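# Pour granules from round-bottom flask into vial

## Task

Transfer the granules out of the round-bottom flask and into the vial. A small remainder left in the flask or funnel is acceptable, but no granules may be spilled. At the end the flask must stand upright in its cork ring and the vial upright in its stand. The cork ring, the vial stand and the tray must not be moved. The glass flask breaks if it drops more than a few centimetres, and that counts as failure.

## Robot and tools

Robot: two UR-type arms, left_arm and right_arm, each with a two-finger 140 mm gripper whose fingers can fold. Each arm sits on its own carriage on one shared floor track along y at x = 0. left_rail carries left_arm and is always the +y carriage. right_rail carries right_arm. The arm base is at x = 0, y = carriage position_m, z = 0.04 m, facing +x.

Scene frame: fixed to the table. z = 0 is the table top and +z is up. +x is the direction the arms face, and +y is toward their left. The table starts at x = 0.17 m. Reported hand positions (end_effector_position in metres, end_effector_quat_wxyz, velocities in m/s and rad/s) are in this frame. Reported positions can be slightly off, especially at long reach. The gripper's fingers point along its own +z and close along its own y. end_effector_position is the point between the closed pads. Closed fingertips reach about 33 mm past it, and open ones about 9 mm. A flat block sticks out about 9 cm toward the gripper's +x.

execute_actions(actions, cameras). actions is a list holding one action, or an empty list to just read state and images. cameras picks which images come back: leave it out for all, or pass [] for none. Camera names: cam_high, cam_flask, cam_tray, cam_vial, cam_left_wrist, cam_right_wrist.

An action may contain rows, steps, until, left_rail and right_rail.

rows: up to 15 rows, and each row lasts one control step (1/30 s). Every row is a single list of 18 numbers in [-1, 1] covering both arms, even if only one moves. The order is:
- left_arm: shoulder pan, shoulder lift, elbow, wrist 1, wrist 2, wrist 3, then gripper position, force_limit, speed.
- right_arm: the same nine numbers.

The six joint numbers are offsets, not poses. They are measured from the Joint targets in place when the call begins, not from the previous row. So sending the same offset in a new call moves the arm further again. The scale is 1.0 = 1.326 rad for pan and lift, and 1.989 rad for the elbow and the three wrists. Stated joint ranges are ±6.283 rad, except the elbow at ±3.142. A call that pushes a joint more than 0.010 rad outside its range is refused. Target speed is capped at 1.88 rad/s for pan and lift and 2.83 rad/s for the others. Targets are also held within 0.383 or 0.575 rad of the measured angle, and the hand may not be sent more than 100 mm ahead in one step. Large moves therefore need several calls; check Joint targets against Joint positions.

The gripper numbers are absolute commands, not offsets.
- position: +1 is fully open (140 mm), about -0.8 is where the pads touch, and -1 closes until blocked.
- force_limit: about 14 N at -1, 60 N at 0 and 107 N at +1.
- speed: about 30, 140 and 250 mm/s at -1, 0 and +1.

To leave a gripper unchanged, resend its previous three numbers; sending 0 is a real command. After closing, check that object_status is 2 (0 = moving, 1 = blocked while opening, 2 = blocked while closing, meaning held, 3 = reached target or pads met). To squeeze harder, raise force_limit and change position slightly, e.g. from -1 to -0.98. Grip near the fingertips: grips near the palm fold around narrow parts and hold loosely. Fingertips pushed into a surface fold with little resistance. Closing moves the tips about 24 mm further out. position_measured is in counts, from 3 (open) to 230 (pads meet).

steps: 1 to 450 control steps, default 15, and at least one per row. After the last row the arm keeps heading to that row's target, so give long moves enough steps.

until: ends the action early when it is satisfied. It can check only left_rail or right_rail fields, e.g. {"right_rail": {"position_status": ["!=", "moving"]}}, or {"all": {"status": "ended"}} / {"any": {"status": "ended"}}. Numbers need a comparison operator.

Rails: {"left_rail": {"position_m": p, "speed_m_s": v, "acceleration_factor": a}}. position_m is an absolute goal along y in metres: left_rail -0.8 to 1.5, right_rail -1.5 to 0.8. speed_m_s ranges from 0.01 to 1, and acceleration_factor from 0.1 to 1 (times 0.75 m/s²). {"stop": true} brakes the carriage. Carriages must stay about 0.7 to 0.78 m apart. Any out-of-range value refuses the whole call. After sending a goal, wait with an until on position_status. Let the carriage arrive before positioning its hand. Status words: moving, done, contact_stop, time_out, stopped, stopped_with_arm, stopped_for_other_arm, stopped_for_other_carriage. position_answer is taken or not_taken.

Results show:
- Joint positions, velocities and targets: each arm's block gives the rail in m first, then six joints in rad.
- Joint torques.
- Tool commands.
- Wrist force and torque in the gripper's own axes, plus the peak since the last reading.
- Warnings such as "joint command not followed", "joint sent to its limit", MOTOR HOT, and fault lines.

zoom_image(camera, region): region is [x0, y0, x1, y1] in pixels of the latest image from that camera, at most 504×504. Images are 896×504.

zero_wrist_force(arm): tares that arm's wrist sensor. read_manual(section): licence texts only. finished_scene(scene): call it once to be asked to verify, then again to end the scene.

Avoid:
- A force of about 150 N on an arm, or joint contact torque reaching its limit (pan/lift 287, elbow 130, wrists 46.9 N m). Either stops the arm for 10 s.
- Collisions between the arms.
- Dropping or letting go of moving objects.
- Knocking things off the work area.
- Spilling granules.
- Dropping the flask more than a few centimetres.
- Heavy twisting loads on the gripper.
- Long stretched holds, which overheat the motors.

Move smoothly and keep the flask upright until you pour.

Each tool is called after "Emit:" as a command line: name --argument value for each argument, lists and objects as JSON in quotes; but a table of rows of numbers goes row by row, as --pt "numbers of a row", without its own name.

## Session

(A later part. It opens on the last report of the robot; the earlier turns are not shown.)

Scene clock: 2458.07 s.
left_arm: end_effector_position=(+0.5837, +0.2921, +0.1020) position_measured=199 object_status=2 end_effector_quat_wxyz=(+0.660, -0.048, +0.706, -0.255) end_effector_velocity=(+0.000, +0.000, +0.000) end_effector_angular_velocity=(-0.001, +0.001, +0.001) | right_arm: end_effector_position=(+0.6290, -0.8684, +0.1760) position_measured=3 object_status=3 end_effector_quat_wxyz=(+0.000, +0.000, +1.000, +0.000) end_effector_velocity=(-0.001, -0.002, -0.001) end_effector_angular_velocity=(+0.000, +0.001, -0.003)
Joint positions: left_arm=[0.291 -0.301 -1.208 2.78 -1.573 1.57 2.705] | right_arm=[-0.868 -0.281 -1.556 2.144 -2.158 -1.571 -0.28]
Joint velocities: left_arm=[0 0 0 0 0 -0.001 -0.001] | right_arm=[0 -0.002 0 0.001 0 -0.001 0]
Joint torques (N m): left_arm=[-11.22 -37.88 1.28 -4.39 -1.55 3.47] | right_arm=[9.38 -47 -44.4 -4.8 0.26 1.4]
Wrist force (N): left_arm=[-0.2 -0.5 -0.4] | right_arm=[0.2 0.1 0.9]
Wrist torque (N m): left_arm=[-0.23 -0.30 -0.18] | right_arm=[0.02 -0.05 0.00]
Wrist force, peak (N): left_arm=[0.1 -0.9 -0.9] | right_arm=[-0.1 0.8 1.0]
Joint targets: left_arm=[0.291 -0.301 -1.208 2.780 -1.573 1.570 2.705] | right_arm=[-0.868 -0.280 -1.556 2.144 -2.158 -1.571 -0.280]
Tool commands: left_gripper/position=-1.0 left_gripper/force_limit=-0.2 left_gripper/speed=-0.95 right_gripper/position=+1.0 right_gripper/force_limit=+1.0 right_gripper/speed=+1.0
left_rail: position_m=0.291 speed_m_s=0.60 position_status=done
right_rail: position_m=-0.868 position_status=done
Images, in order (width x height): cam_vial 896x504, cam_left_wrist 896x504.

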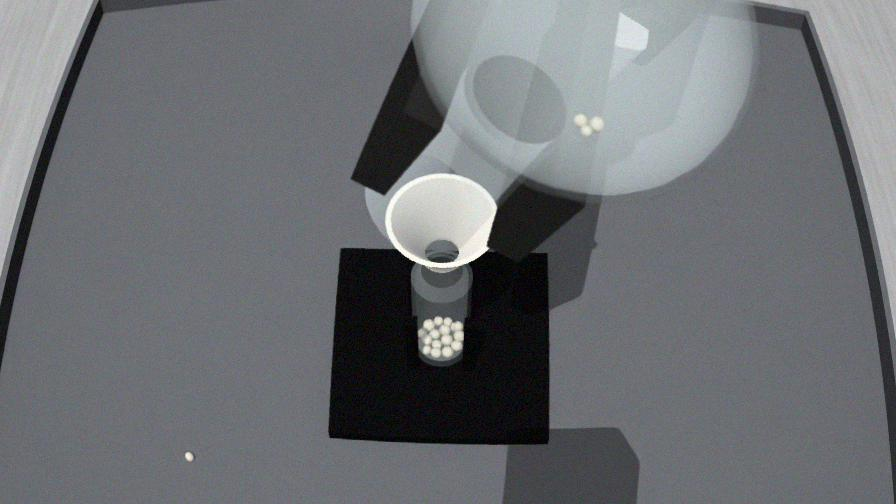

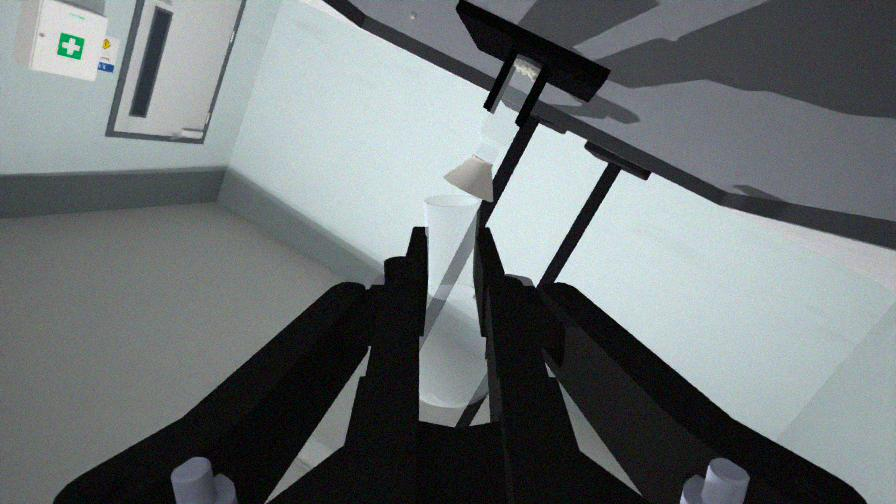

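Emit:
execute_actions --actions '[]' --cameras '["cam_high", "cam_flask", "cam_tray"]'

Scene clock: 2500.47 s.
left_arm: end_effector_position=(+0.5837, +0.2921, +0.1020) position_measured=199 object_status=2 end_effector_quat_wxyz=(+0.660, -0.048, +0.706, -0.255) end_effector_velocity=(+0.000, +0.000, +0.000) end_effector_angular_velocity=(+0.000, +0.000, +0.001) | right_arm: end_effector_position=(+0.6290, -0.8684, +0.1760) position_measured=3 object_status=3 end_effector_quat_wxyz=(+0.000, +0.000, +1.000, +0.000) end_effector_velocity=(+0.000, -0.001, +0.000) end_effector_angular_velocity=(+0.001, +0.001, -0.001)
Joint positions: left_arm=[0.291 -0.301 -1.208 2.78 -1.573 1.57 2.705] | right_arm=[-0.868 -0.281 -1.556 2.144 -2.158 -1.571 -0.28]
Joint velocities: left_arm=[0 0 0 0 0 -0.001 0] | right_arm=[0 -0.002 0 -0.001 0.002 0.001 0]
Joint torques (N m): left_arm=[5.72 -37.57 -0.54 -2.39 -1.09 2.44] | right_arm=[7.25 -46.6 -44.82 -5.38 0.57 1.74]
Wrist force (N): left_arm=[-0.3 -0.4 -0.4] | right_arm=[-0.3 0.2 0.4]
Wrist torque (N m): left_arm=[-0.19 -0.29 -0.18] | right_arm=[0.05 0.06 0.00]
Wrist force, peak (N): left_arm=[-0.6 -0.9 -1.1] | right_arm=[0.4 0.6 1.1]
Joint targets: left_arm=[0.291 -0.301 -1.208 2.780 -1.573 1.570 2.705] | right_arm=[-0.868 -0.280 -1.556 2.144 -2.158 -1.571 -0.280]
Tool commands: left_gripper/position=-1.0 left_gripper/force_limit=-0.2 left_gripper/speed=-0.95 right_gripper/position=+1.0 right_gripper/force_limit=+1.0 right_gripper/speed=+1.0
left_rail: position_m=0.291 speed_m_s=0.60 position_status=done
right_rail: position_m=-0.868 position_status=done
Images, in order (width x height): cam_high 896x504, cam_flask 896x504, cam_tray 896x504.

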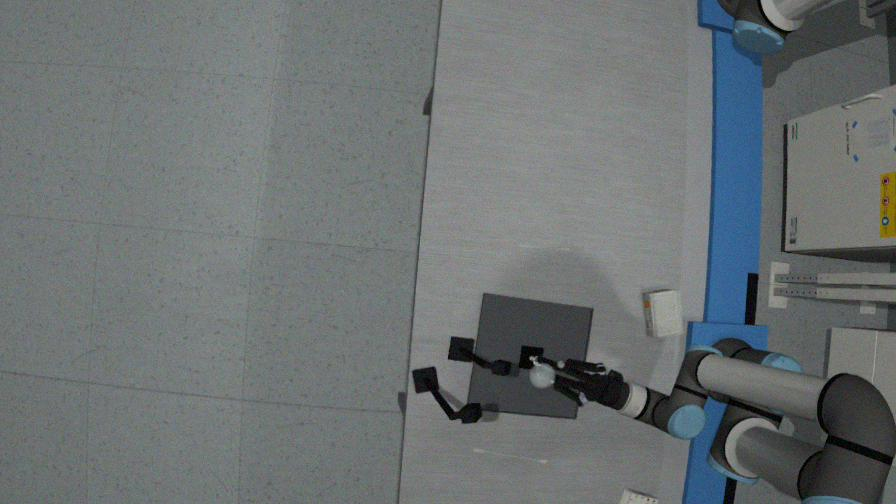

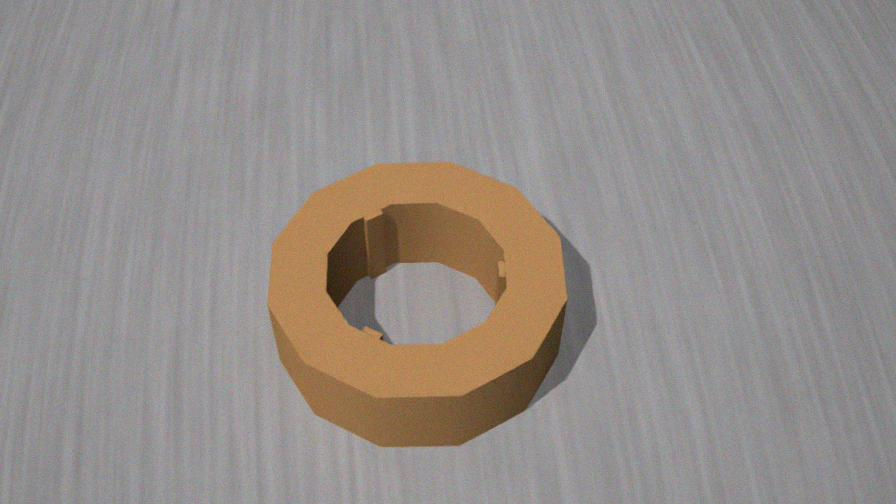

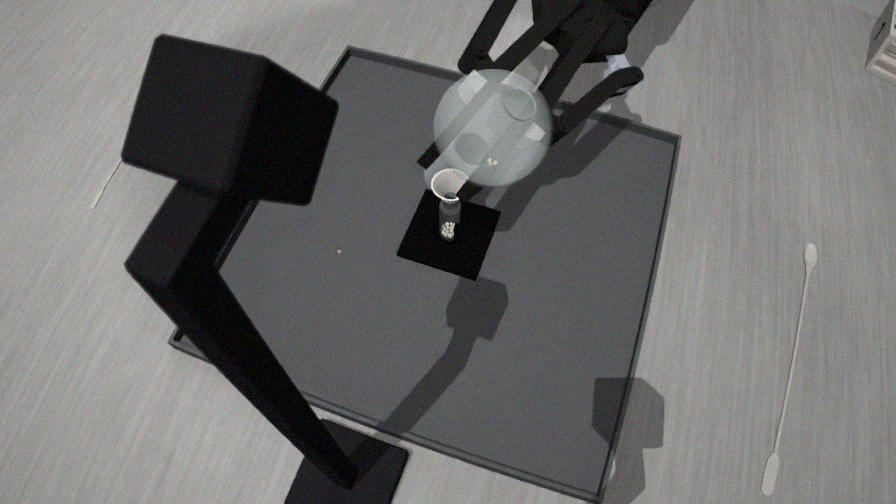

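Emit:
execute_actions --actions '[]' --cameras '["cam_left_wrist", "cam_vial", "cam_tray"]'

Emit:
zoom_image --camera "cam_left_wrist" --region '[400, 130, 540, 220]'

Emit:
zoom_image --camera "cam_tray" --region '[400, 60, 560, 260]'

Emit:
zoom_image --camera "cam_vial" --region '[360, 130, 540, 280]'

Scene clock: 2508.47 s.
left_arm: end_effector_position=(+0.5837, +0.2921, +0.1020) position_measured=199 object_status=2 end_effector_quat_wxyz=(+0.660, -0.048, +0.706, -0.255) end_effector_velocity=(+0.000, +0.000, +0.000) end_effector_angular_velocity=(+0.000, +0.000, +0.001) | right_arm: end_effector_position=(+0.6290, -0.8684, +0.1760) position_measured=3 object_status=3 end_effector_quat_wxyz=(+0.000, +0.000, +1.000, +0.000) end_effector_velocity=(+0.001, +0.001, +0.000) end_effector_angular_velocity=(+0.001, -0.001, +0.001)
Joint positions: left_arm=[0.291 -0.301 -1.208 2.78 -1.573 1.57 2.705] | right_arm=[-0.868 -0.281 -1.556 2.144 -2.158 -1.571 -0.281]
Joint velocities: left_arm=[0 0.001 0 0 0 -0.001 0] | right_arm=[0 0.001 0 0 -0.001 0.001 0]
Joint torques (N m): left_arm=[6.12 -36.89 0.16 -2.46 -1.07 2.6] | right_arm=[8.2 -46.29 -43.89 -5.69 -0.23 1.28]
Wrist force (N): left_arm=[-0.6 -0.7 -0.9] | right_arm=[0.0 0.5 0.7]
Wrist torque (N m): left_arm=[-0.27 -0.23 -0.19] | right_arm=[0.12 -0.01 0.01]
Wrist force, peak (N): left_arm=[-0.6 -0.7 -0.9] | right_arm=[-0.5 0.8 0.9]
Joint targets: left_arm=[0.291 -0.301 -1.208 2.780 -1.573 1.570 2.705] | right_arm=[-0.868 -0.280 -1.556 2.144 -2.158 -1.571 -0.280]
Tool commands: left_gripper/position=-1.0 left_gripper/force_limit=-0.2 left_gripper/speed=-0.95 right_gripper/position=+1.0 right_gripper/force_limit=+1.0 right_gripper/speed=+1.0
left_rail: position_m=0.291 speed_m_s=0.60 position_status=done
right_rail: position_m=-0.868 position_status=done
Images, in order (width x height): cam_tray 896x504, cam_vial 896x504, cam_left_wrist 896x504.

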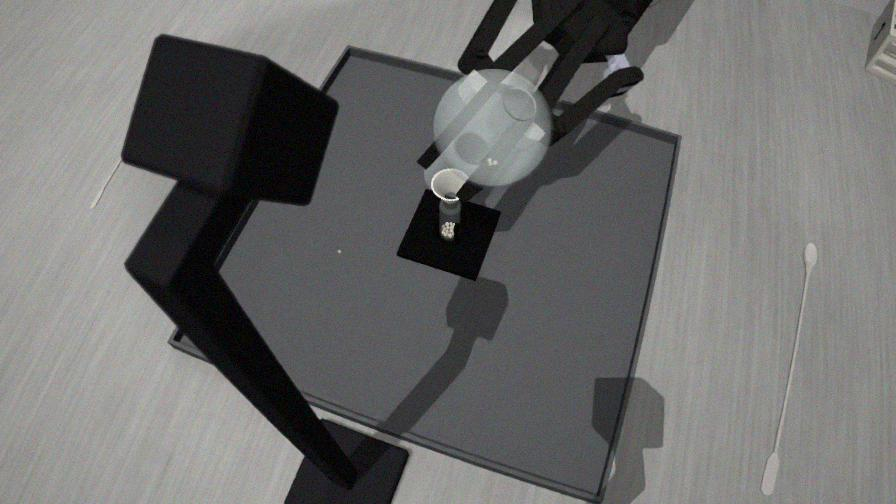

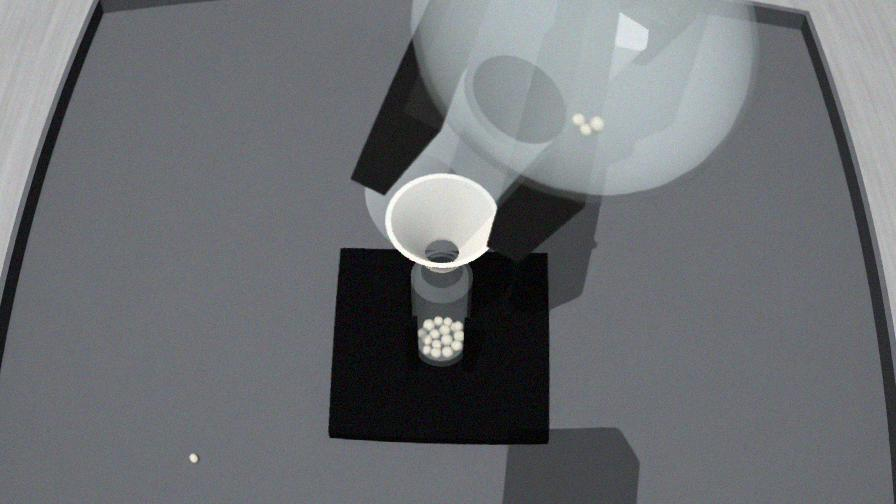

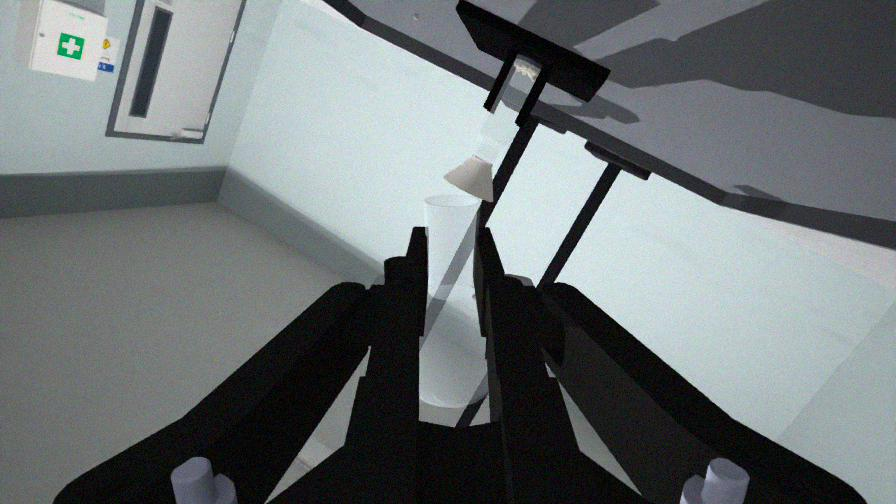

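Scaled by 3.600 from the camera's 896x504 image, which has a finer 1280x720 frame.

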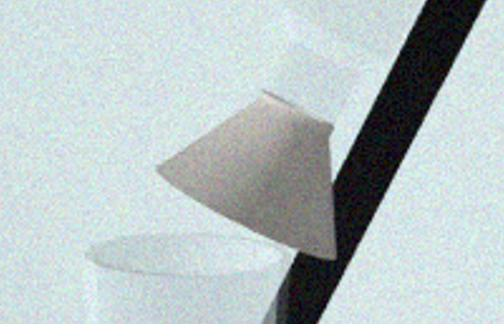

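Scaled by 2.520 from the camera's 896x504 image, which has a finer 1280x720 frame.

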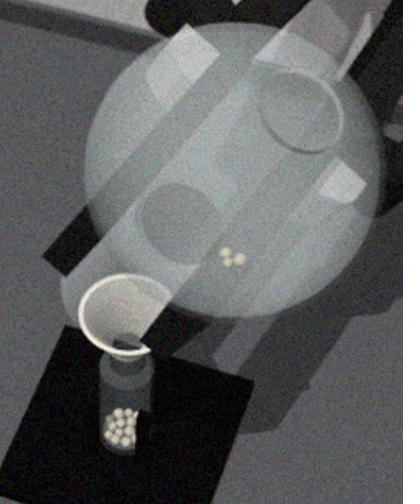

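Scaled by 2.800 from the camera's 896x504 image, which has a finer 1280x720 frame.

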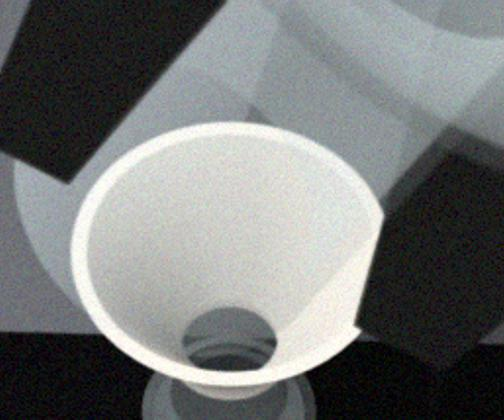

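Emit:
execute_actions --actions '[{"rows": [[0,0.00004,0,-0.00002,0,0.00028,-1,-0.2,-0.95,0,0,0,0,0,0,1,1,1],[0,0.00014,0,-0.00009,0,0.00107,-1,-0.2,-0.95,0,0,0,0,0,0,1,1,1],[0,0.00029,0,-0.00019,0,0.00228,-1,-0.2,-0.95,0,0,0,0,0,0,1,1,1],[0,0.00049,0,-0.00033,0,0.00385,-1,-0.2,-0.95,0,0,0,0,0,0,1,1,1],[0,0.00072,0,-0.00048,0,0.00569,-1,-0.2,-0.95,0,0,0,0,0,0,1,1,1],[0,0.00098,0,-0.00065,0,0.00772,-1,-0.2,-0.95,0,0,0,0,0,0,1,1,1],[0,0.00126,0,-0.00084,0,0.00987,-1,-0.2,-0.95,0,0,0,0,0,0,1,1,1],[0,0.00153,0,-0.00102,0,0.01206,-1,-0.2,-0.95,0,0,0,0,0,0,1,1,1],[0,0.00181,0,-0.00121,0,0.01422,-1,-0.2,-0.95,0,0,0,0,0,0,1,1,1],[0,0.00207,0,-0.00138,0,0.01625,-1,-0.2,-0.95,0,0,0,0,0,0,1,1,1],[0,0.0023,0,-0.00153,0,0.01809,-1,-0.2,-0.95,0,0,0,0,0,0,1,1,1],[0,0.0025,0,-0.00167,0,0.01966,-1,-0.2,-0.95,0,0,0,0,0,0,1,1,1],[0,0.00265,0,-0.00177,0,0.02087,-1,-0.2,-0.95,0,0,0,0,0,0,1,1,1],[0,0.00275,0,-0.00184,0,0.02166,-1,-0.2,-0.95,0,0,0,0,0,0,1,1,1],[0,0.00279,0,-0.00186,0,0.021937,-1,-0.2,-0.95,0,0,0,0,0,0,1,1,1]], "steps": 45}]' --cameras '["cam_left_wrist", "cam_vial"]'

Scene clock: 2546.20 s.
left_arm: end_effector_position=(+0.5837, +0.2921, +0.1012) position_measured=199 object_status=2 end_effector_quat_wxyz=(+0.665, -0.033, +0.706, -0.240) end_effector_velocity=(+0.000, -0.001, +0.000) end_effector_angular_velocity=(-0.001, +0.000, -0.001) | right_arm: end_effector_position=(+0.6290, -0.8684, +0.1760) position_measured=3 object_status=3 end_effector_quat_wxyz=(+0.000, +0.000, +1.000, +0.000) end_effector_velocity=(+0.000, +0.001, +0.000) end_effector_angular_velocity=(-0.001, -0.001, +0.002)
Joint positions: left_arm=[0.291 -0.301 -1.204 2.78 -1.576 1.57 2.749] | right_arm=[-0.868 -0.281 -1.556 2.144 -2.158 -1.571 -0.281]
Joint velocities: left_arm=[0 -0.001 0 0 0 0.001 -0.001] | right_arm=[0 0.002 0 0 -0.001 -0.001 -0.001]
Joint torques (N m): left_arm=[7.87 -24.77 6.22 -5.06 -1.04 3.21] | right_arm=[11.26 -45.41 -44.23 -5.86 0.03 1.59]
Wrist force (N): left_arm=[0.0 -0.3 -0.7] | right_arm=[0.0 0.6 0.5]
Wrist torque (N m): left_arm=[-0.16 -0.35 -0.19] | right_arm=[0.13 -0.01 0.00]
Wrist force, peak (N): left_arm=[-0.5 -0.8 -1.0] | right_arm=[-0.3 0.5 1.2]
Joint targets: left_arm=[0.291 -0.301 -1.204 2.780 -1.576 1.570 2.749] | right_arm=[-0.868 -0.280 -1.556 2.144 -2.158 -1.571 -0.280]
left_rail: position_m=0.291 speed_m_s=0.60 position_status=done
right_rail: position_m=-0.868 position_status=done
Images, in order (width x height): cam_vial 896x504, cam_left_wrist 896x504.

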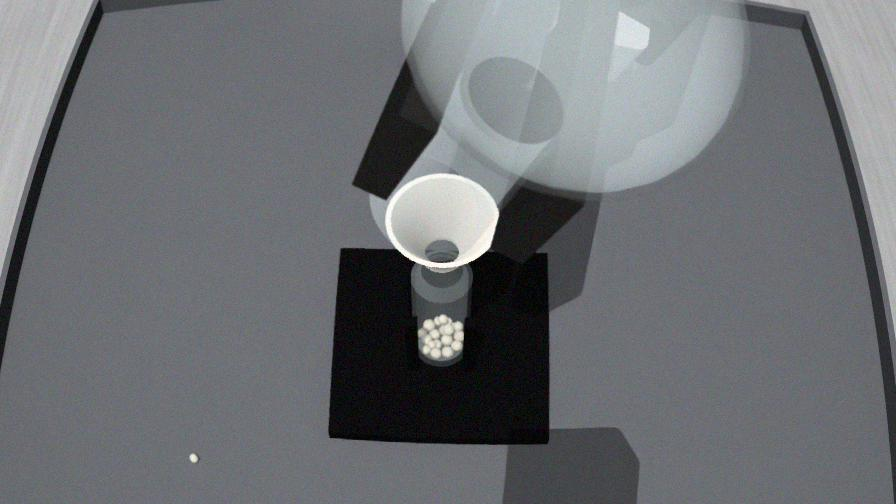

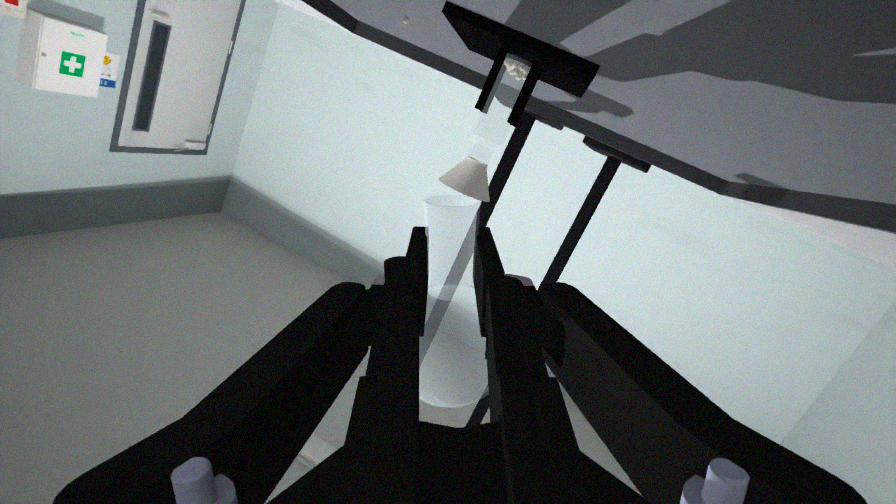

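Emit:
execute_actions --actions '[]' --cameras '["cam_vial", "cam_tray", "cam_flask"]'

Emit:
zoom_image --camera "cam_vial" --region '[350, 130, 550, 380]'

Emit:
zoom_image --camera "cam_tray" --region '[180, 30, 684, 500]'

Scene clock: 2549.27 s.
left_arm: end_effector_position=(+0.5837, +0.2921, +0.1012) position_measured=199 object_status=2 end_effector_quat_wxyz=(+0.665, -0.033, +0.706, -0.240) end_effector_velocity=(+0.000, +0.000, +0.000) end_effector_angular_velocity=(+0.000, +0.000, +0.000) | right_arm: end_effector_position=(+0.6290, -0.8684, +0.1760) position_measured=3 object_status=3 end_effector_quat_wxyz=(+0.000, +0.000, +1.000, +0.000) end_effector_velocity=(+0.000, +0.000, +0.000) end_effector_angular_velocity=(+0.000, -0.001, +0.000)
Joint positions: left_arm=[0.291 -0.301 -1.204 2.78 -1.576 1.57 2.749] | right_arm=[-0.868 -0.281 -1.556 2.144 -2.158 -1.571 -0.28]
Joint velocities: left_arm=[0 0 0 0 0 0 0] | right_arm=[0 0 -0.001 0.001 -0.001 0 0]
Joint torques (N m): left_arm=[7.89 -25.93 6.47 -4.56 -0.96 3.15] | right_arm=[8.47 -48.85 -43.86 -5.51 0.1 1.28]
Wrist force (N): left_arm=[-0.1 -0.1 -0.4] | right_arm=[0.0 0.6 0.9]
Wrist torque (N m): left_arm=[-0.12 -0.32 -0.19] | right_arm=[0.13 -0.01 0.00]
Wrist force, peak (N): left_arm=[-0.7 0.0 -1.0] | right_arm=[-0.1 0.8 1.0]
Joint targets: left_arm=[0.291 -0.301 -1.204 2.780 -1.576 1.570 2.749] | right_arm=[-0.868 -0.280 -1.556 2.144 -2.158 -1.571 -0.280]
Tool commands: left_gripper/position=-1.0 left_gripper/force_limit=-0.2 left_gripper/speed=-0.95 right_gripper/position=+1.0 right_gripper/force_limit=+1.0 right_gripper/speed=+1.0
left_rail: position_m=0.291 speed_m_s=0.60 position_status=done
right_rail: position_m=-0.868 position_status=done
Images, in order (width x height): cam_flask 896x504, cam_tray 896x504, cam_vial 896x504.

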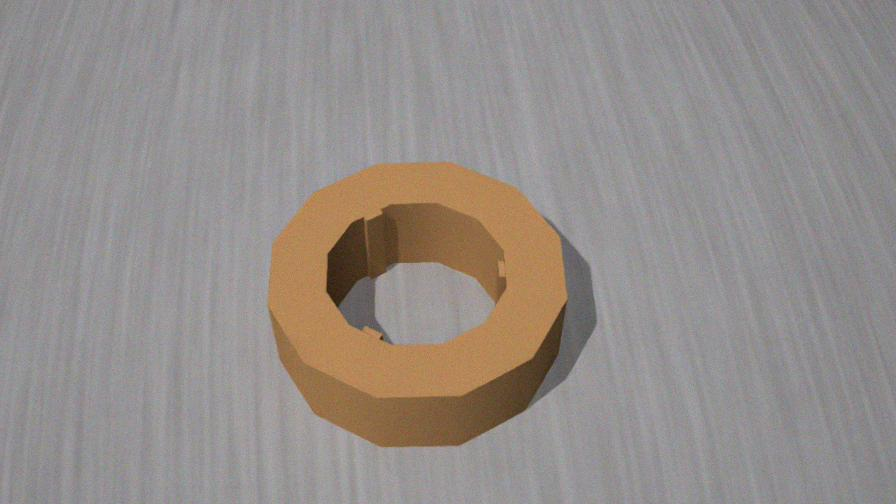

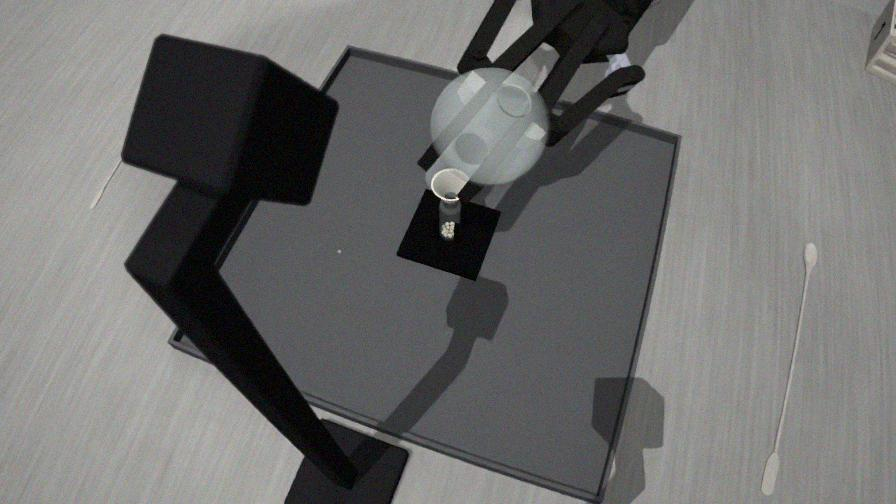

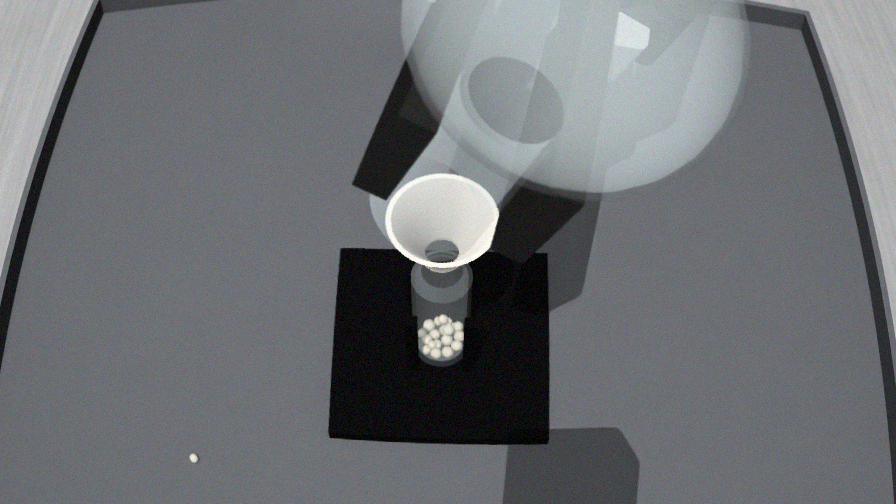

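Scaled by 2.016 from the camera's 896x504 image, which has a finer 1280x720 frame.

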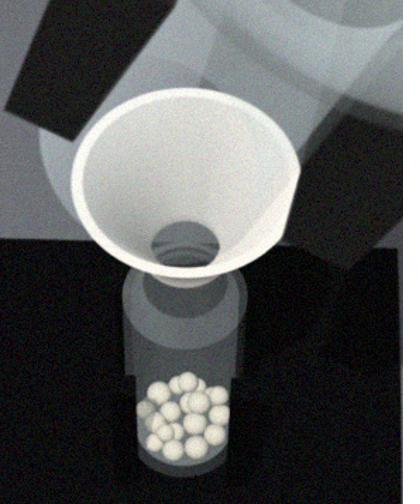

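Scaled by 1.000.

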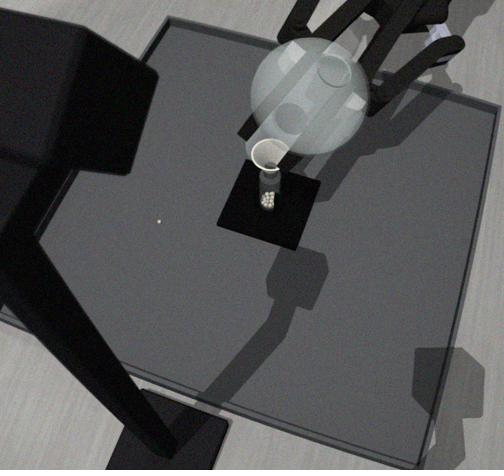

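Emit:
execute_actions --actions '[{"rows": [[0,-0.00324,0,0.00216,0,0,-1,-0.2,-0.95,0,0,0,0,0,0,1,1,1],[0,-0.01252,-0.00005,0.0084,0,0,-1,-0.2,-0.95,0,0,0,0,0,0,1,1,1],[0,-0.02677,-0.0002,0.01805,0,0,-1,-0.2,-0.95,0,0,0,0,0,0,1,1,1],[0,-0.04487,-0.00045,0.03037,0,0,-1,-0.2,-0.95,0,0,0,0,0,0,1,1,1],[0,-0.06637,-0.0008,0.04505,0,0,-1,-0.2,-0.95,0,0,0,0,0,0,1,1,1],[0,-0.0902,-0.00141,0.06154,0,0,-1,-0.2,-0.95,0,0,0,0,0,0,1,1,1],[0,-0.11478,-0.00226,0.07878,0,0,-1,-0.2,-0.95,0,0,0,0,0,0,1,1,1],[0,-0.13989,-0.00337,0.09663,0,0,-1,-0.2,-0.95,0,0,0,0,0,0,1,1,1],[0,-0.16388,-0.00463,0.11388,0,0,-1,-0.2,-0.95,0,0,0,0,0,0,1,1,1],[0,-0.18658,-0.00603,0.13042,0,0,-1,-0.2,-0.95,0,0,0,0,0,0,1,1,1],[0,-0.20671,-0.00744,0.14525,0,0,-1,-0.2,-0.95,0,0,0,0,0,0,1,1,1],[0,-0.22323,-0.0088,0.15762,0,0,-1,-0.2,-0.95,0,0,0,0,0,0,1,1,1],[0,-0.23612,-0.00985,0.16727,0,0,-1,-0.2,-0.95,0,0,0,0,0,0,1,1,1],[0,-0.24449,-0.01061,0.1736,0,0,-1,-0.2,-0.95,0,0,0,0,0,0,1,1,1],[0,-0.24725,-0.010875,0.17571,0,0,-1,-0.2,-0.95,0,0,0,0,0,0,1,1,1]], "steps": 20}]' --cameras '["cam_vial", "cam_left_wrist"]'

Scene clock: 2621.73 s.
left_arm: end_effector_position=(+0.5837, +0.2921, +0.1748) position_measured=199 object_status=2 end_effector_quat_wxyz=(+0.665, -0.033, +0.706, -0.240) end_effector_velocity=(+0.000, +0.000, +0.001) end_effector_angular_velocity=(-0.001, -0.001, +0.000) | right_arm: end_effector_position=(+0.6290, -0.8684, +0.1760) position_measured=3 object_status=3 end_effector_quat_wxyz=(+0.000, +0.000, +1.000, +0.000) end_effector_velocity=(+0.001, +0.000, +0.001) end_effector_angular_velocity=(-0.001, -0.001, +0.000)
Joint positions: left_arm=[0.291 -0.301 -1.531 2.759 -1.227 1.57 2.749] | right_arm=[-0.868 -0.281 -1.556 2.144 -2.158 -1.571 -0.28]
Joint velocities: left_arm=[0 0 -0.003 -0.001 0.003 0.001 0] | right_arm=[0 0.001 -0.001 -0.001 0.001 0 0.001]
Joint torques (N m): left_arm=[8.53 -38.64 -30.22 -0.97 -0.74 3.29] | right_arm=[10.33 -45 -43.72 -5.43 -0.18 1.12]
Wrist force (N): left_arm=[0.4 -0.3 -0.3] | right_arm=[0.1 0.4 0.4]
Wrist torque (N m): left_arm=[-0.15 -0.41 -0.18] | right_arm=[0.09 -0.03 0.00]
Wrist force, peak (N): left_arm=[1.4 0.4 -0.8] | right_arm=[-0.1 0.6 1.2]
Joint targets: left_arm=[0.291 -0.301 -1.532 2.759 -1.227 1.570 2.749] | right_arm=[-0.868 -0.280 -1.556 2.144 -2.158 -1.571 -0.280]
left_rail: position_m=0.291 speed_m_s=0.60 position_status=done
right_rail: position_m=-0.868 position_status=done
Images, in order (width x height): cam_vial 896x504, cam_left_wrist 896x504.

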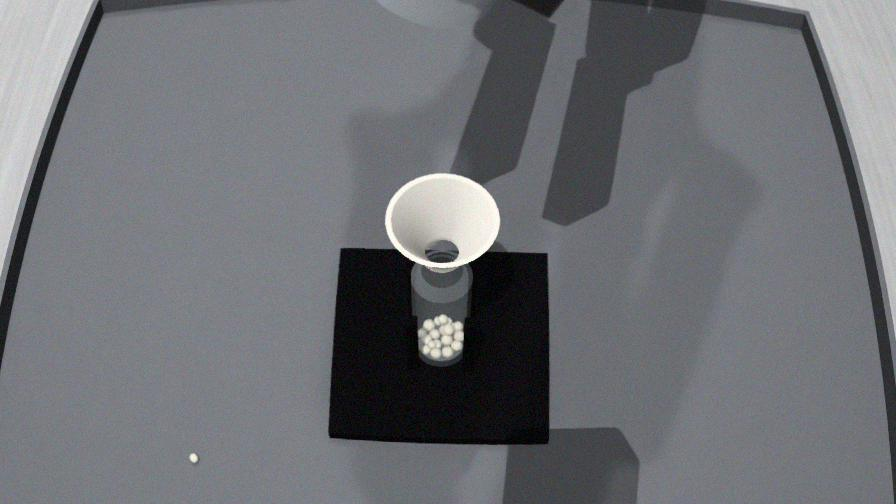

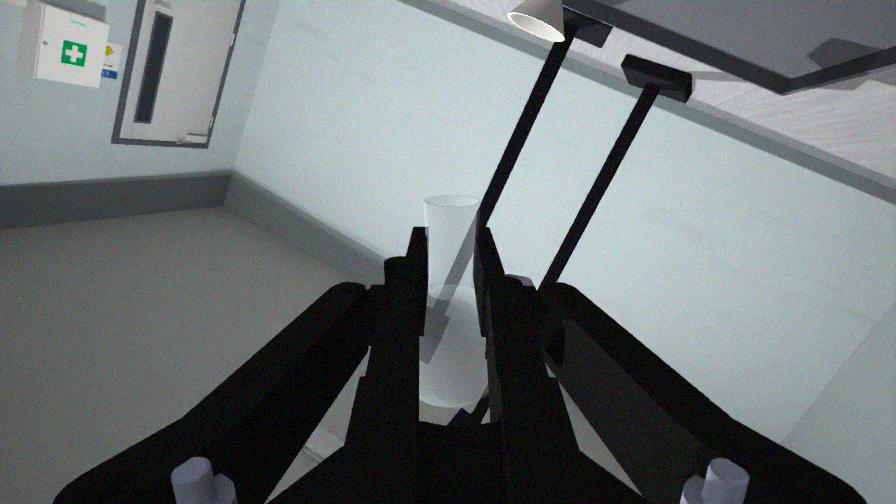

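Emit:
execute_actions --actions '[{"rows": [[0,-0.00294,-0.00025,0.00221,0,-0.00446,-1,-0.2,-0.95,0,0,0,0,0,0,1,1,1],[0,-0.01124,-0.00106,0.00855,0,-0.01706,-1,-0.2,-0.95,0,0,0,0,0,0,1,1,1],[0,-0.02383,-0.00231,0.0182,0,-0.0365,-1,-0.2,-0.95,0,0,0,0,0,0,1,1,1],[0,-0.03989,-0.00402,0.03062,0,-0.06155,-1,-0.2,-0.95,0,0,0,0,0,0,1,1,1],[0,-0.05845,-0.00613,0.0451,0,-0.091,-1,-0.2,-0.95,0,0,0,0,0,0,1,1,1],[0,-0.07858,-0.00865,0.06104,0,-0.12353,-1,-0.2,-0.95,0,0,0,0,0,0,1,1,1],[0,-0.0994,-0.01146,0.07773,0,-0.15795,-1,-0.2,-0.95,0,0,0,0,0,0,1,1,1],[0,-0.11976,-0.01443,0.09427,0,-0.19298,-1,-0.2,-0.95,0,0,0,0,0,0,1,1,1],[0,-0.13914,-0.01755,0.11031,0,-0.2274,-1,-0.2,-0.95,0,0,0,0,0,0,1,1,1],[0,-0.15671,-0.02061,0.12509,0,-0.25993,-1,-0.2,-0.95,0,0,0,0,0,0,1,1,1],[0,-0.17202,-0.02353,0.13821,0,-0.28938,-1,-0.2,-0.95,0,0,0,0,0,0,1,1,1],[0,-0.18462,-0.02609,0.14917,0,-0.31443,-1,-0.2,-0.95,0,0,0,0,0,0,1,1,1],[0,-0.19412,-0.0281,0.15752,0,-0.33387,-1,-0.2,-0.95,0,0,0,0,0,0,1,1,1],[0,-0.20008,-0.02946,0.16285,0,-0.34647,-1,-0.2,-0.95,0,0,0,0,0,0,1,1,1],[0,-0.20217,-0.02994,0.16472,0,-0.35093,-1,-0.2,-0.95,0,0,0,0,0,0,1,1,1]], "steps": 18}]' --cameras '["cam_left_wrist"]'

Scene clock: 2653.93 s.
left_arm: end_effector_position=(+0.5836, +0.2921, +0.2499) position_measured=199 object_status=2 end_effector_quat_wxyz=(+0.543, -0.272, +0.653, -0.453) end_effector_velocity=(+0.000, +0.001, +0.001) end_effector_angular_velocity=(-0.003, +0.001, +0.002) | right_arm: end_effector_position=(+0.6290, -0.8684, +0.1760) position_measured=3 object_status=3 end_effector_quat_wxyz=(+0.000, +0.000, +1.000, +0.000) end_effector_velocity=(+0.000, +0.000, -0.001) end_effector_angular_velocity=(+0.003, +0.003, -0.002)
Joint positions: left_arm=[0.291 -0.301 -1.8 2.699 -0.899 1.57 2.051] | right_arm=[-0.868 -0.281 -1.556 2.144 -2.158 -1.571 -0.28]
Joint velocities: left_arm=[0 0.001 -0.001 -0.001 0.001 -0.001 -0.003] | right_arm=[0 -0.002 0.002 0 0.001 0.002 0]
Joint torques (N m): left_arm=[8.32 -24.12 -42.89 -1.23 -0.78 -4.2] | right_arm=[7.25 -43.8 -43.5 -5.84 -0.21 1.43]
Wrist force (N): left_arm=[-0.1 -0.8 -0.3] | right_arm=[0.1 0.3 0.9]
Wrist torque (N m): left_arm=[-0.29 -0.31 -0.16] | right_arm=[0.06 -0.04 0.00]
Wrist force, peak (N): left_arm=[2.1 0.4 -0.2] | right_arm=[0.0 0.6 1.2]
Joint targets: left_arm=[0.291 -0.301 -1.800 2.699 -0.899 1.570 2.051] | right_arm=[-0.868 -0.280 -1.556 2.144 -2.158 -1.571 -0.280]
left_rail: position_m=0.291 speed_m_s=0.60 position_status=done
right_rail: position_m=-0.868 position_status=done
Images, in order (width x height): cam_left_wrist 896x504.

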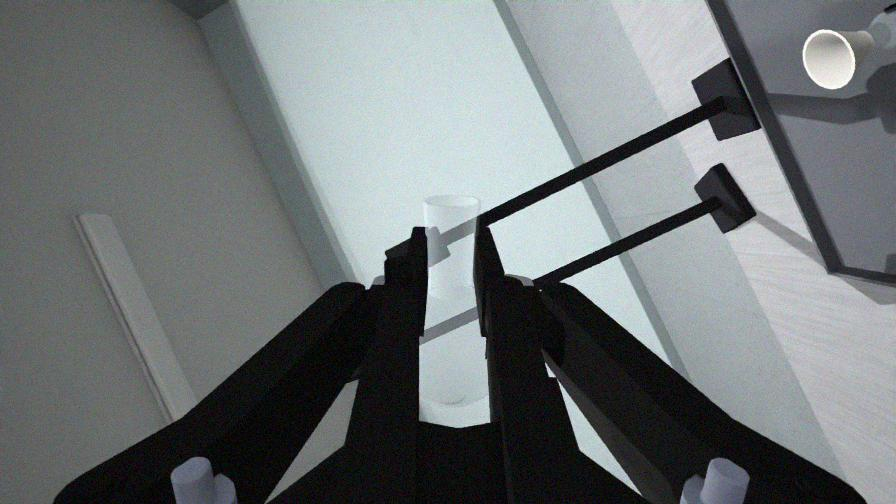

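I'm resuming scene 1 by checking the current state before tilting the flask back upright.

Emit:
execute_actions --actions '[]' --cameras '["cam_vial", "cam_tray"]'

Scene clock: 2688.20 s.
left_arm: end_effector_position=(+0.5836, +0.2921, +0.2499) position_measured=199 object_status=2 end_effector_quat_wxyz=(+0.543, -0.272, +0.653, -0.453) end_effector_velocity=(+0.000, -0.001, +0.000) end_effector_angular_velocity=(+0.001, +0.000, -0.002) | right_arm: end_effector_position=(+0.6290, -0.8684, +0.1760) position_measured=3 object_status=3 end_effector_quat_wxyz=(+0.000, +0.000, +1.000, +0.000) end_effector_velocity=(+0.000, +0.000, +0.000) end_effector_angular_velocity=(+0.001, +0.000, +0.000)
Joint positions: left_arm=[0.291 -0.301 -1.8 2.699 -0.899 1.57 2.051] | right_arm=[-0.868 -0.281 -1.556 2.144 -2.158 -1.571 -0.28]
Joint velocities: left_arm=[0 -0.001 0 0 0 0.001 0.001] | right_arm=[0 0 0 -0.001 0.001 0.001 0]
Joint torques (N m): left_arm=[6.73 -22.51 -34.96 -2.29 -0.72 -2.44] | right_arm=[12.78 -45.39 -42.47 -5.27 0.01 1.7]
Wrist force (N): left_arm=[0.0 -0.7 -0.3] | right_arm=[-0.1 0.3 0.7]
Wrist torque (N m): left_arm=[-0.26 -0.37 -0.16] | right_arm=[0.05 0.01 0.00]
Wrist force, peak (N): left_arm=[-0.1 -1.0 -0.5] | right_arm=[-0.4 0.4 1.1]
Joint targets: left_arm=[0.291 -0.301 -1.800 2.699 -0.899 1.570 2.051] | right_arm=[-0.868 -0.280 -1.556 2.144 -2.158 -1.571 -0.280]
Tool commands: left_gripper/position=-1.0 left_gripper/force_limit=-0.2 left_gripper/speed=-0.95 right_gripper/position=+1.0 right_gripper/force_limit=+1.0 right_gripper/speed=+1.0
left_rail: position_m=0.291 speed_m_s=0.60 position_status=done
right_rail: position_m=-0.868 position_status=done
Images, in order (width x height): cam_tray 896x504, cam_vial 896x504.

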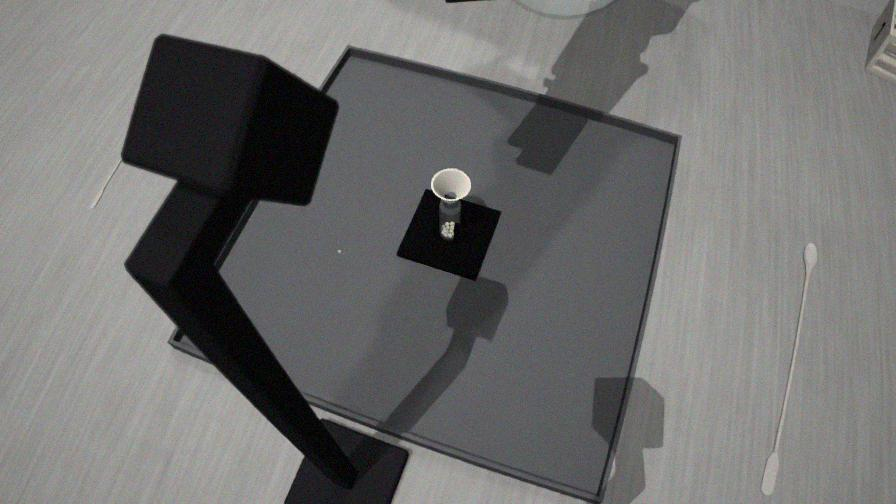

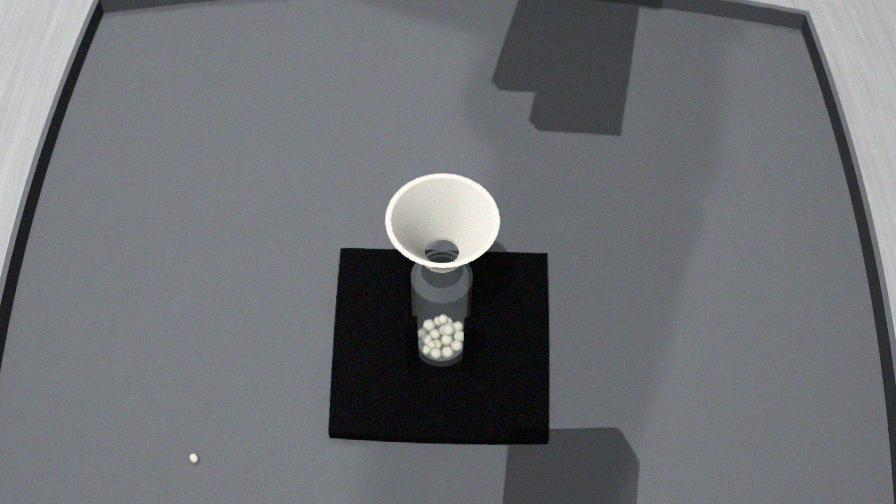

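Emit:
execute_actions --actions '[{"rows": [[0,0,0,0,0,-0.00437,-1,-0.2,-0.95,0,0,0,0,0,0,1,1,1],[0,0,0,0,0,-0.01671,-1,-0.2,-0.95,0,0,0,0,0,0,1,1,1],[0,0,0,0,0,-0.03575,-1,-0.2,-0.95,0,0,0,0,0,0,1,1,1],[0,0,0,0,0,-0.06029,-1,-0.2,-0.95,0,0,0,0,0,0,1,1,1],[0,0,0,0,0,-0.08913,-1,-0.2,-0.95,0,0,0,0,0,0,1,1,1],[0,0,0,0,0,-0.12099,-1,-0.2,-0.95,0,0,0,0,0,0,1,1,1],[0,0,0,0,0,-0.15471,-1,-0.2,-0.95,0,0,0,0,0,0,1,1,1],[0,0,0,0,0,-0.18902,-1,-0.2,-0.95,0,0,0,0,0,0,1,1,1],[0,0,0,0,0,-0.22274,-1,-0.2,-0.95,0,0,0,0,0,0,1,1,1],[0,0,0,0,0,-0.2546,-1,-0.2,-0.95,0,0,0,0,0,0,1,1,1],[0,0,0,0,0,-0.28344,-1,-0.2,-0.95,0,0,0,0,0,0,1,1,1],[0,0,0,0,0,-0.30798,-1,-0.2,-0.95,0,0,0,0,0,0,1,1,1],[0,0,0,0,0,-0.32703,-1,-0.2,-0.95,0,0,0,0,0,0,1,1,1],[0,0,0,0,0,-0.33937,-1,-0.2,-0.95,0,0,0,0,0,0,1,1,1],[0,0,0,0,0,-0.34373,-1,-0.2,-0.95,0,0,0,0,0,0,1,1,1]], "steps": 18}]' --cameras '[]'

Emit:
execute_actions --actions '[{"rows": [[0,0,0,0,0,-0.00437,-1,-0.2,-0.95,0,0,0,0,0,0,1,1,1],[0,0,0,0,0,-0.01671,-1,-0.2,-0.95,0,0,0,0,0,0,1,1,1],[0,0,0,0,0,-0.03575,-1,-0.2,-0.95,0,0,0,0,0,0,1,1,1],[0,0,0,0,0,-0.06029,-1,-0.2,-0.95,0,0,0,0,0,0,1,1,1],[0,0,0,0,0,-0.08913,-1,-0.2,-0.95,0,0,0,0,0,0,1,1,1],[0,0,0,0,0,-0.12099,-1,-0.2,-0.95,0,0,0,0,0,0,1,1,1],[0,0,0,0,0,-0.15471,-1,-0.2,-0.95,0,0,0,0,0,0,1,1,1],[0,0,0,0,0,-0.18902,-1,-0.2,-0.95,0,0,0,0,0,0,1,1,1],[0,0,0,0,0,-0.22274,-1,-0.2,-0.95,0,0,0,0,0,0,1,1,1],[0,0,0,0,0,-0.2546,-1,-0.2,-0.95,0,0,0,0,0,0,1,1,1],[0,0,0,0,0,-0.28344,-1,-0.2,-0.95,0,0,0,0,0,0,1,1,1],[0,0,0,0,0,-0.30798,-1,-0.2,-0.95,0,0,0,0,0,0,1,1,1],[0,0,0,0,0,-0.32703,-1,-0.2,-0.95,0,0,0,0,0,0,1,1,1],[0,0,0,0,0,-0.33937,-1,-0.2,-0.95,0,0,0,0,0,0,1,1,1],[0,0,0,0,0,-0.34373,-1,-0.2,-0.95,0,0,0,0,0,0,1,1,1]], "steps": 18}]' --cameras '[]'

Emit:
execute_actions --actions '[{"rows": [[0,0,0,0,0,-0.00437,-1,-0.2,-0.95,0,0,0,0,0,0,1,1,1],[0,0,0,0,0,-0.01671,-1,-0.2,-0.95,0,0,0,0,0,0,1,1,1],[0,0,0,0,0,-0.03575,-1,-0.2,-0.95,0,0,0,0,0,0,1,1,1],[0,0,0,0,0,-0.06029,-1,-0.2,-0.95,0,0,0,0,0,0,1,1,1],[0,0,0,0,0,-0.08913,-1,-0.2,-0.95,0,0,0,0,0,0,1,1,1],[0,0,0,0,0,-0.12099,-1,-0.2,-0.95,0,0,0,0,0,0,1,1,1],[0,0,0,0,0,-0.15471,-1,-0.2,-0.95,0,0,0,0,0,0,1,1,1],[0,0,0,0,0,-0.18902,-1,-0.2,-0.95,0,0,0,0,0,0,1,1,1],[0,0,0,0,0,-0.22274,-1,-0.2,-0.95,0,0,0,0,0,0,1,1,1],[0,0,0,0,0,-0.2546,-1,-0.2,-0.95,0,0,0,0,0,0,1,1,1],[0,0,0,0,0,-0.28344,-1,-0.2,-0.95,0,0,0,0,0,0,1,1,1],[0,0,0,0,0,-0.30798,-1,-0.2,-0.95,0,0,0,0,0,0,1,1,1],[0,0,0,0,0,-0.32703,-1,-0.2,-0.95,0,0,0,0,0,0,1,1,1],[0,0,0,0,0,-0.33937,-1,-0.2,-0.95,0,0,0,0,0,0,1,1,1],[0,0,0,0,0,-0.34373,-1,-0.2,-0.95,0,0,0,0,0,0,1,1,1]], "steps": 22}]' --cameras '["cam_high", "cam_left_wrist"]'

Scene clock: 2717.57 s.
left_arm: end_effector_position=(+0.5836, +0.2921, +0.2499) position_measured=199 object_status=2 end_effector_quat_wxyz=(-0.359, +0.475, -0.524, +0.609) end_effector_velocity=(+0.000, +0.000, +0.000) end_effector_angular_velocity=(-0.004, +0.001, +0.000) | right_arm: end_effector_position=(+0.6290, -0.8684, +0.1760) position_measured=3 object_status=3 end_effector_quat_wxyz=(+0.000, +0.000, +1.000, +0.000) end_effector_velocity=(+0.001, -0.001, +0.001) end_effector_angular_velocity=(-0.001, -0.002, -0.002)
Joint positions: left_arm=[0.291 -0.301 -1.8 2.699 -0.899 1.57 1.368] | right_arm=[-0.868 -0.281 -1.556 2.144 -2.158 -1.571 -0.281]
Joint velocities: left_arm=[0 0 0 0 -0.001 0 -0.004] | right_arm=[0 -0.002 0 -0.002 0 0 0.001]
Joint torques (N m): left_arm=[7.39 -22.37 -24.22 -3.97 -0.69 -2.25] | right_arm=[9.85 -48.63 -43.66 -5.76 -0.15 1.59]
Wrist force (N): left_arm=[-1.1 -0.9 -0.2] | right_arm=[-0.2 0.4 0.6]
Wrist torque (N m): left_arm=[-0.24 -0.12 -0.12] | right_arm=[0.10 0.04 0.00]
Wrist force, peak (N): left_arm=[-1.4 -1.0 0.1] | right_arm=[0.2 0.4 1.2]
Joint targets: left_arm=[0.291 -0.301 -1.800 2.699 -0.899 1.570 1.367] | right_arm=[-0.868 -0.280 -1.556 2.144 -2.158 -1.571 -0.280]
left_rail: position_m=0.291 speed_m_s=0.60 position_status=done
right_rail: position_m=-0.868 position_status=done
No camera images: "cameras" was empty.

Scene clock: 2718.87 s.
left_arm: end_effector_position=(+0.5836, +0.2921, +0.2499) position_measured=199 object_status=2 end_effector_quat_wxyz=(-0.135, +0.623, -0.334, +0.694) end_effector_velocity=(+0.000, +0.000, +0.000) end_effector_angular_velocity=(-0.002, +0.001, +0.000) | right_arm: end_effector_position=(+0.6290, -0.8684, +0.1760) position_measured=3 object_status=3 end_effector_quat_wxyz=(+0.000, +0.000, +1.000, +0.000) end_effector_velocity=(-0.001, +0.001, -0.002) end_effector_angular_velocity=(+0.000, +0.003, +0.002)
Joint positions: left_arm=[0.291 -0.301 -1.8 2.699 -0.899 1.57 0.684] | right_arm=[-0.868 -0.281 -1.556 2.144 -2.158 -1.571 -0.28]
Joint velocities: left_arm=[0 -0.001 0 0 0 0 -0.002] | right_arm=[0 0.002 0.002 0.001 0 -0.001 0]
Joint torques (N m): left_arm=[7.22 -23.58 -21.21 -4.43 -0.46 -2.38] | right_arm=[6.23 -45.54 -42.82 -5.79 0.34 1.34]
Wrist force (N): left_arm=[-1.3 -1.2 0.5] | right_arm=[-0.2 0.4 0.7]
Wrist torque (N m): left_arm=[-0.20 -0.05 -0.07] | right_arm=[0.09 0.04 0.01]
Wrist force, peak (N): left_arm=[-1.9 -1.5 0.2] | right_arm=[0.1 0.8 0.9]
Joint targets: left_arm=[0.291 -0.301 -1.800 2.699 -0.899 1.570 0.684] | right_arm=[-0.868 -0.280 -1.556 2.144 -2.158 -1.571 -0.280]
left_rail: position_m=0.291 speed_m_s=0.60 position_status=done
right_rail: position_m=-0.868 position_status=done
No camera images: "cameras" was empty.

Scene clock: 2720.17 s.
left_arm: end_effector_position=(+0.5836, +0.2921, +0.2499) position_measured=199 object_status=2 end_effector_quat_wxyz=(+0.106, +0.699, -0.106, +0.699) end_effector_velocity=(+0.001, +0.000, +0.001) end_effector_angular_velocity=(-0.001, +0.000, +0.000) | right_arm: end_effector_position=(+0.6290, -0.8684, +0.1760) position_measured=3 object_status=3 end_effector_quat_wxyz=(+0.000, +0.000, +1.000, +0.000) end_effector_velocity=(+0.000, +0.001, +0.000) end_effector_angular_velocity=(-0.001, +0.000, +0.002)
Joint positions: left_arm=[0.291 -0.301 -1.8 2.699 -0.899 1.57 0.001] | right_arm=[-0.868 -0.281 -1.556 2.144 -2.158 -1.571 -0.281]
Joint velocities: left_arm=[0 0 0 -0.001 0 0 -0.001] | right_arm=[0 0.002 -0.001 0 0.001 -0.001 -0.001]
Joint torques (N m): left_arm=[8.03 -22.83 -20.17 -4.54 -0.58 -2.53] | right_arm=[8.68 -45.61 -43.68 -5.84 0.23 1.35]
Wrist force (N): left_arm=[-1.2 -1.0 0.5] | right_arm=[0.1 0.5 0.5]
Wrist torque (N m): left_arm=[-0.04 0.00 -0.05] | right_arm=[0.11 -0.04 0.00]
Wrist force, peak (N): left_arm=[-2.0 -1.2 0.3] | right_arm=[-0.3 0.7 1.1]
Joint targets: left_arm=[0.291 -0.301 -1.800 2.699 -0.899 1.570 0.000] | right_arm=[-0.868 -0.280 -1.556 2.144 -2.158 -1.571 -0.280]
left_rail: position_m=0.291 speed_m_s=0.60 position_status=done
right_rail: position_m=-0.868 position_status=done
Images, in order (width x height): cam_high 896x504, cam_left_wrist 896x504.

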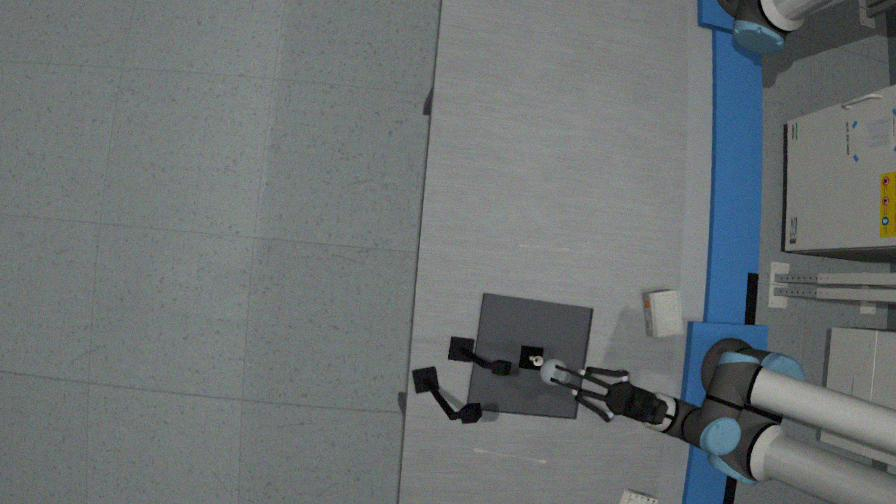

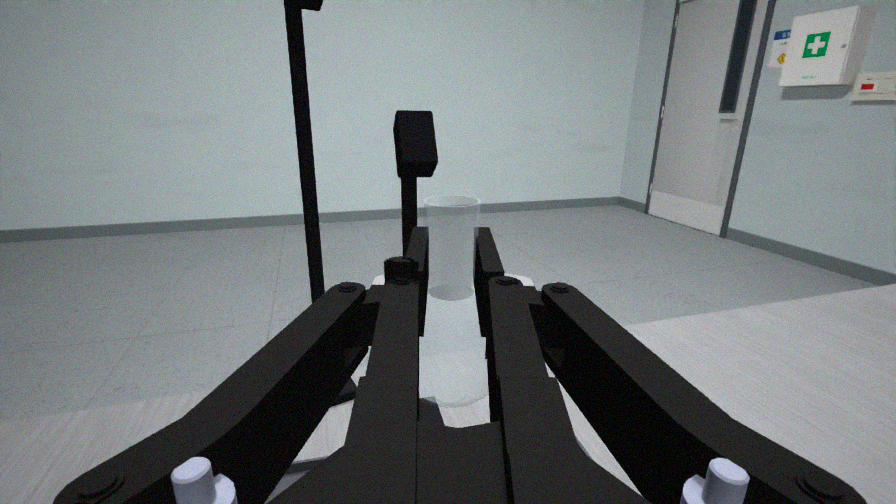

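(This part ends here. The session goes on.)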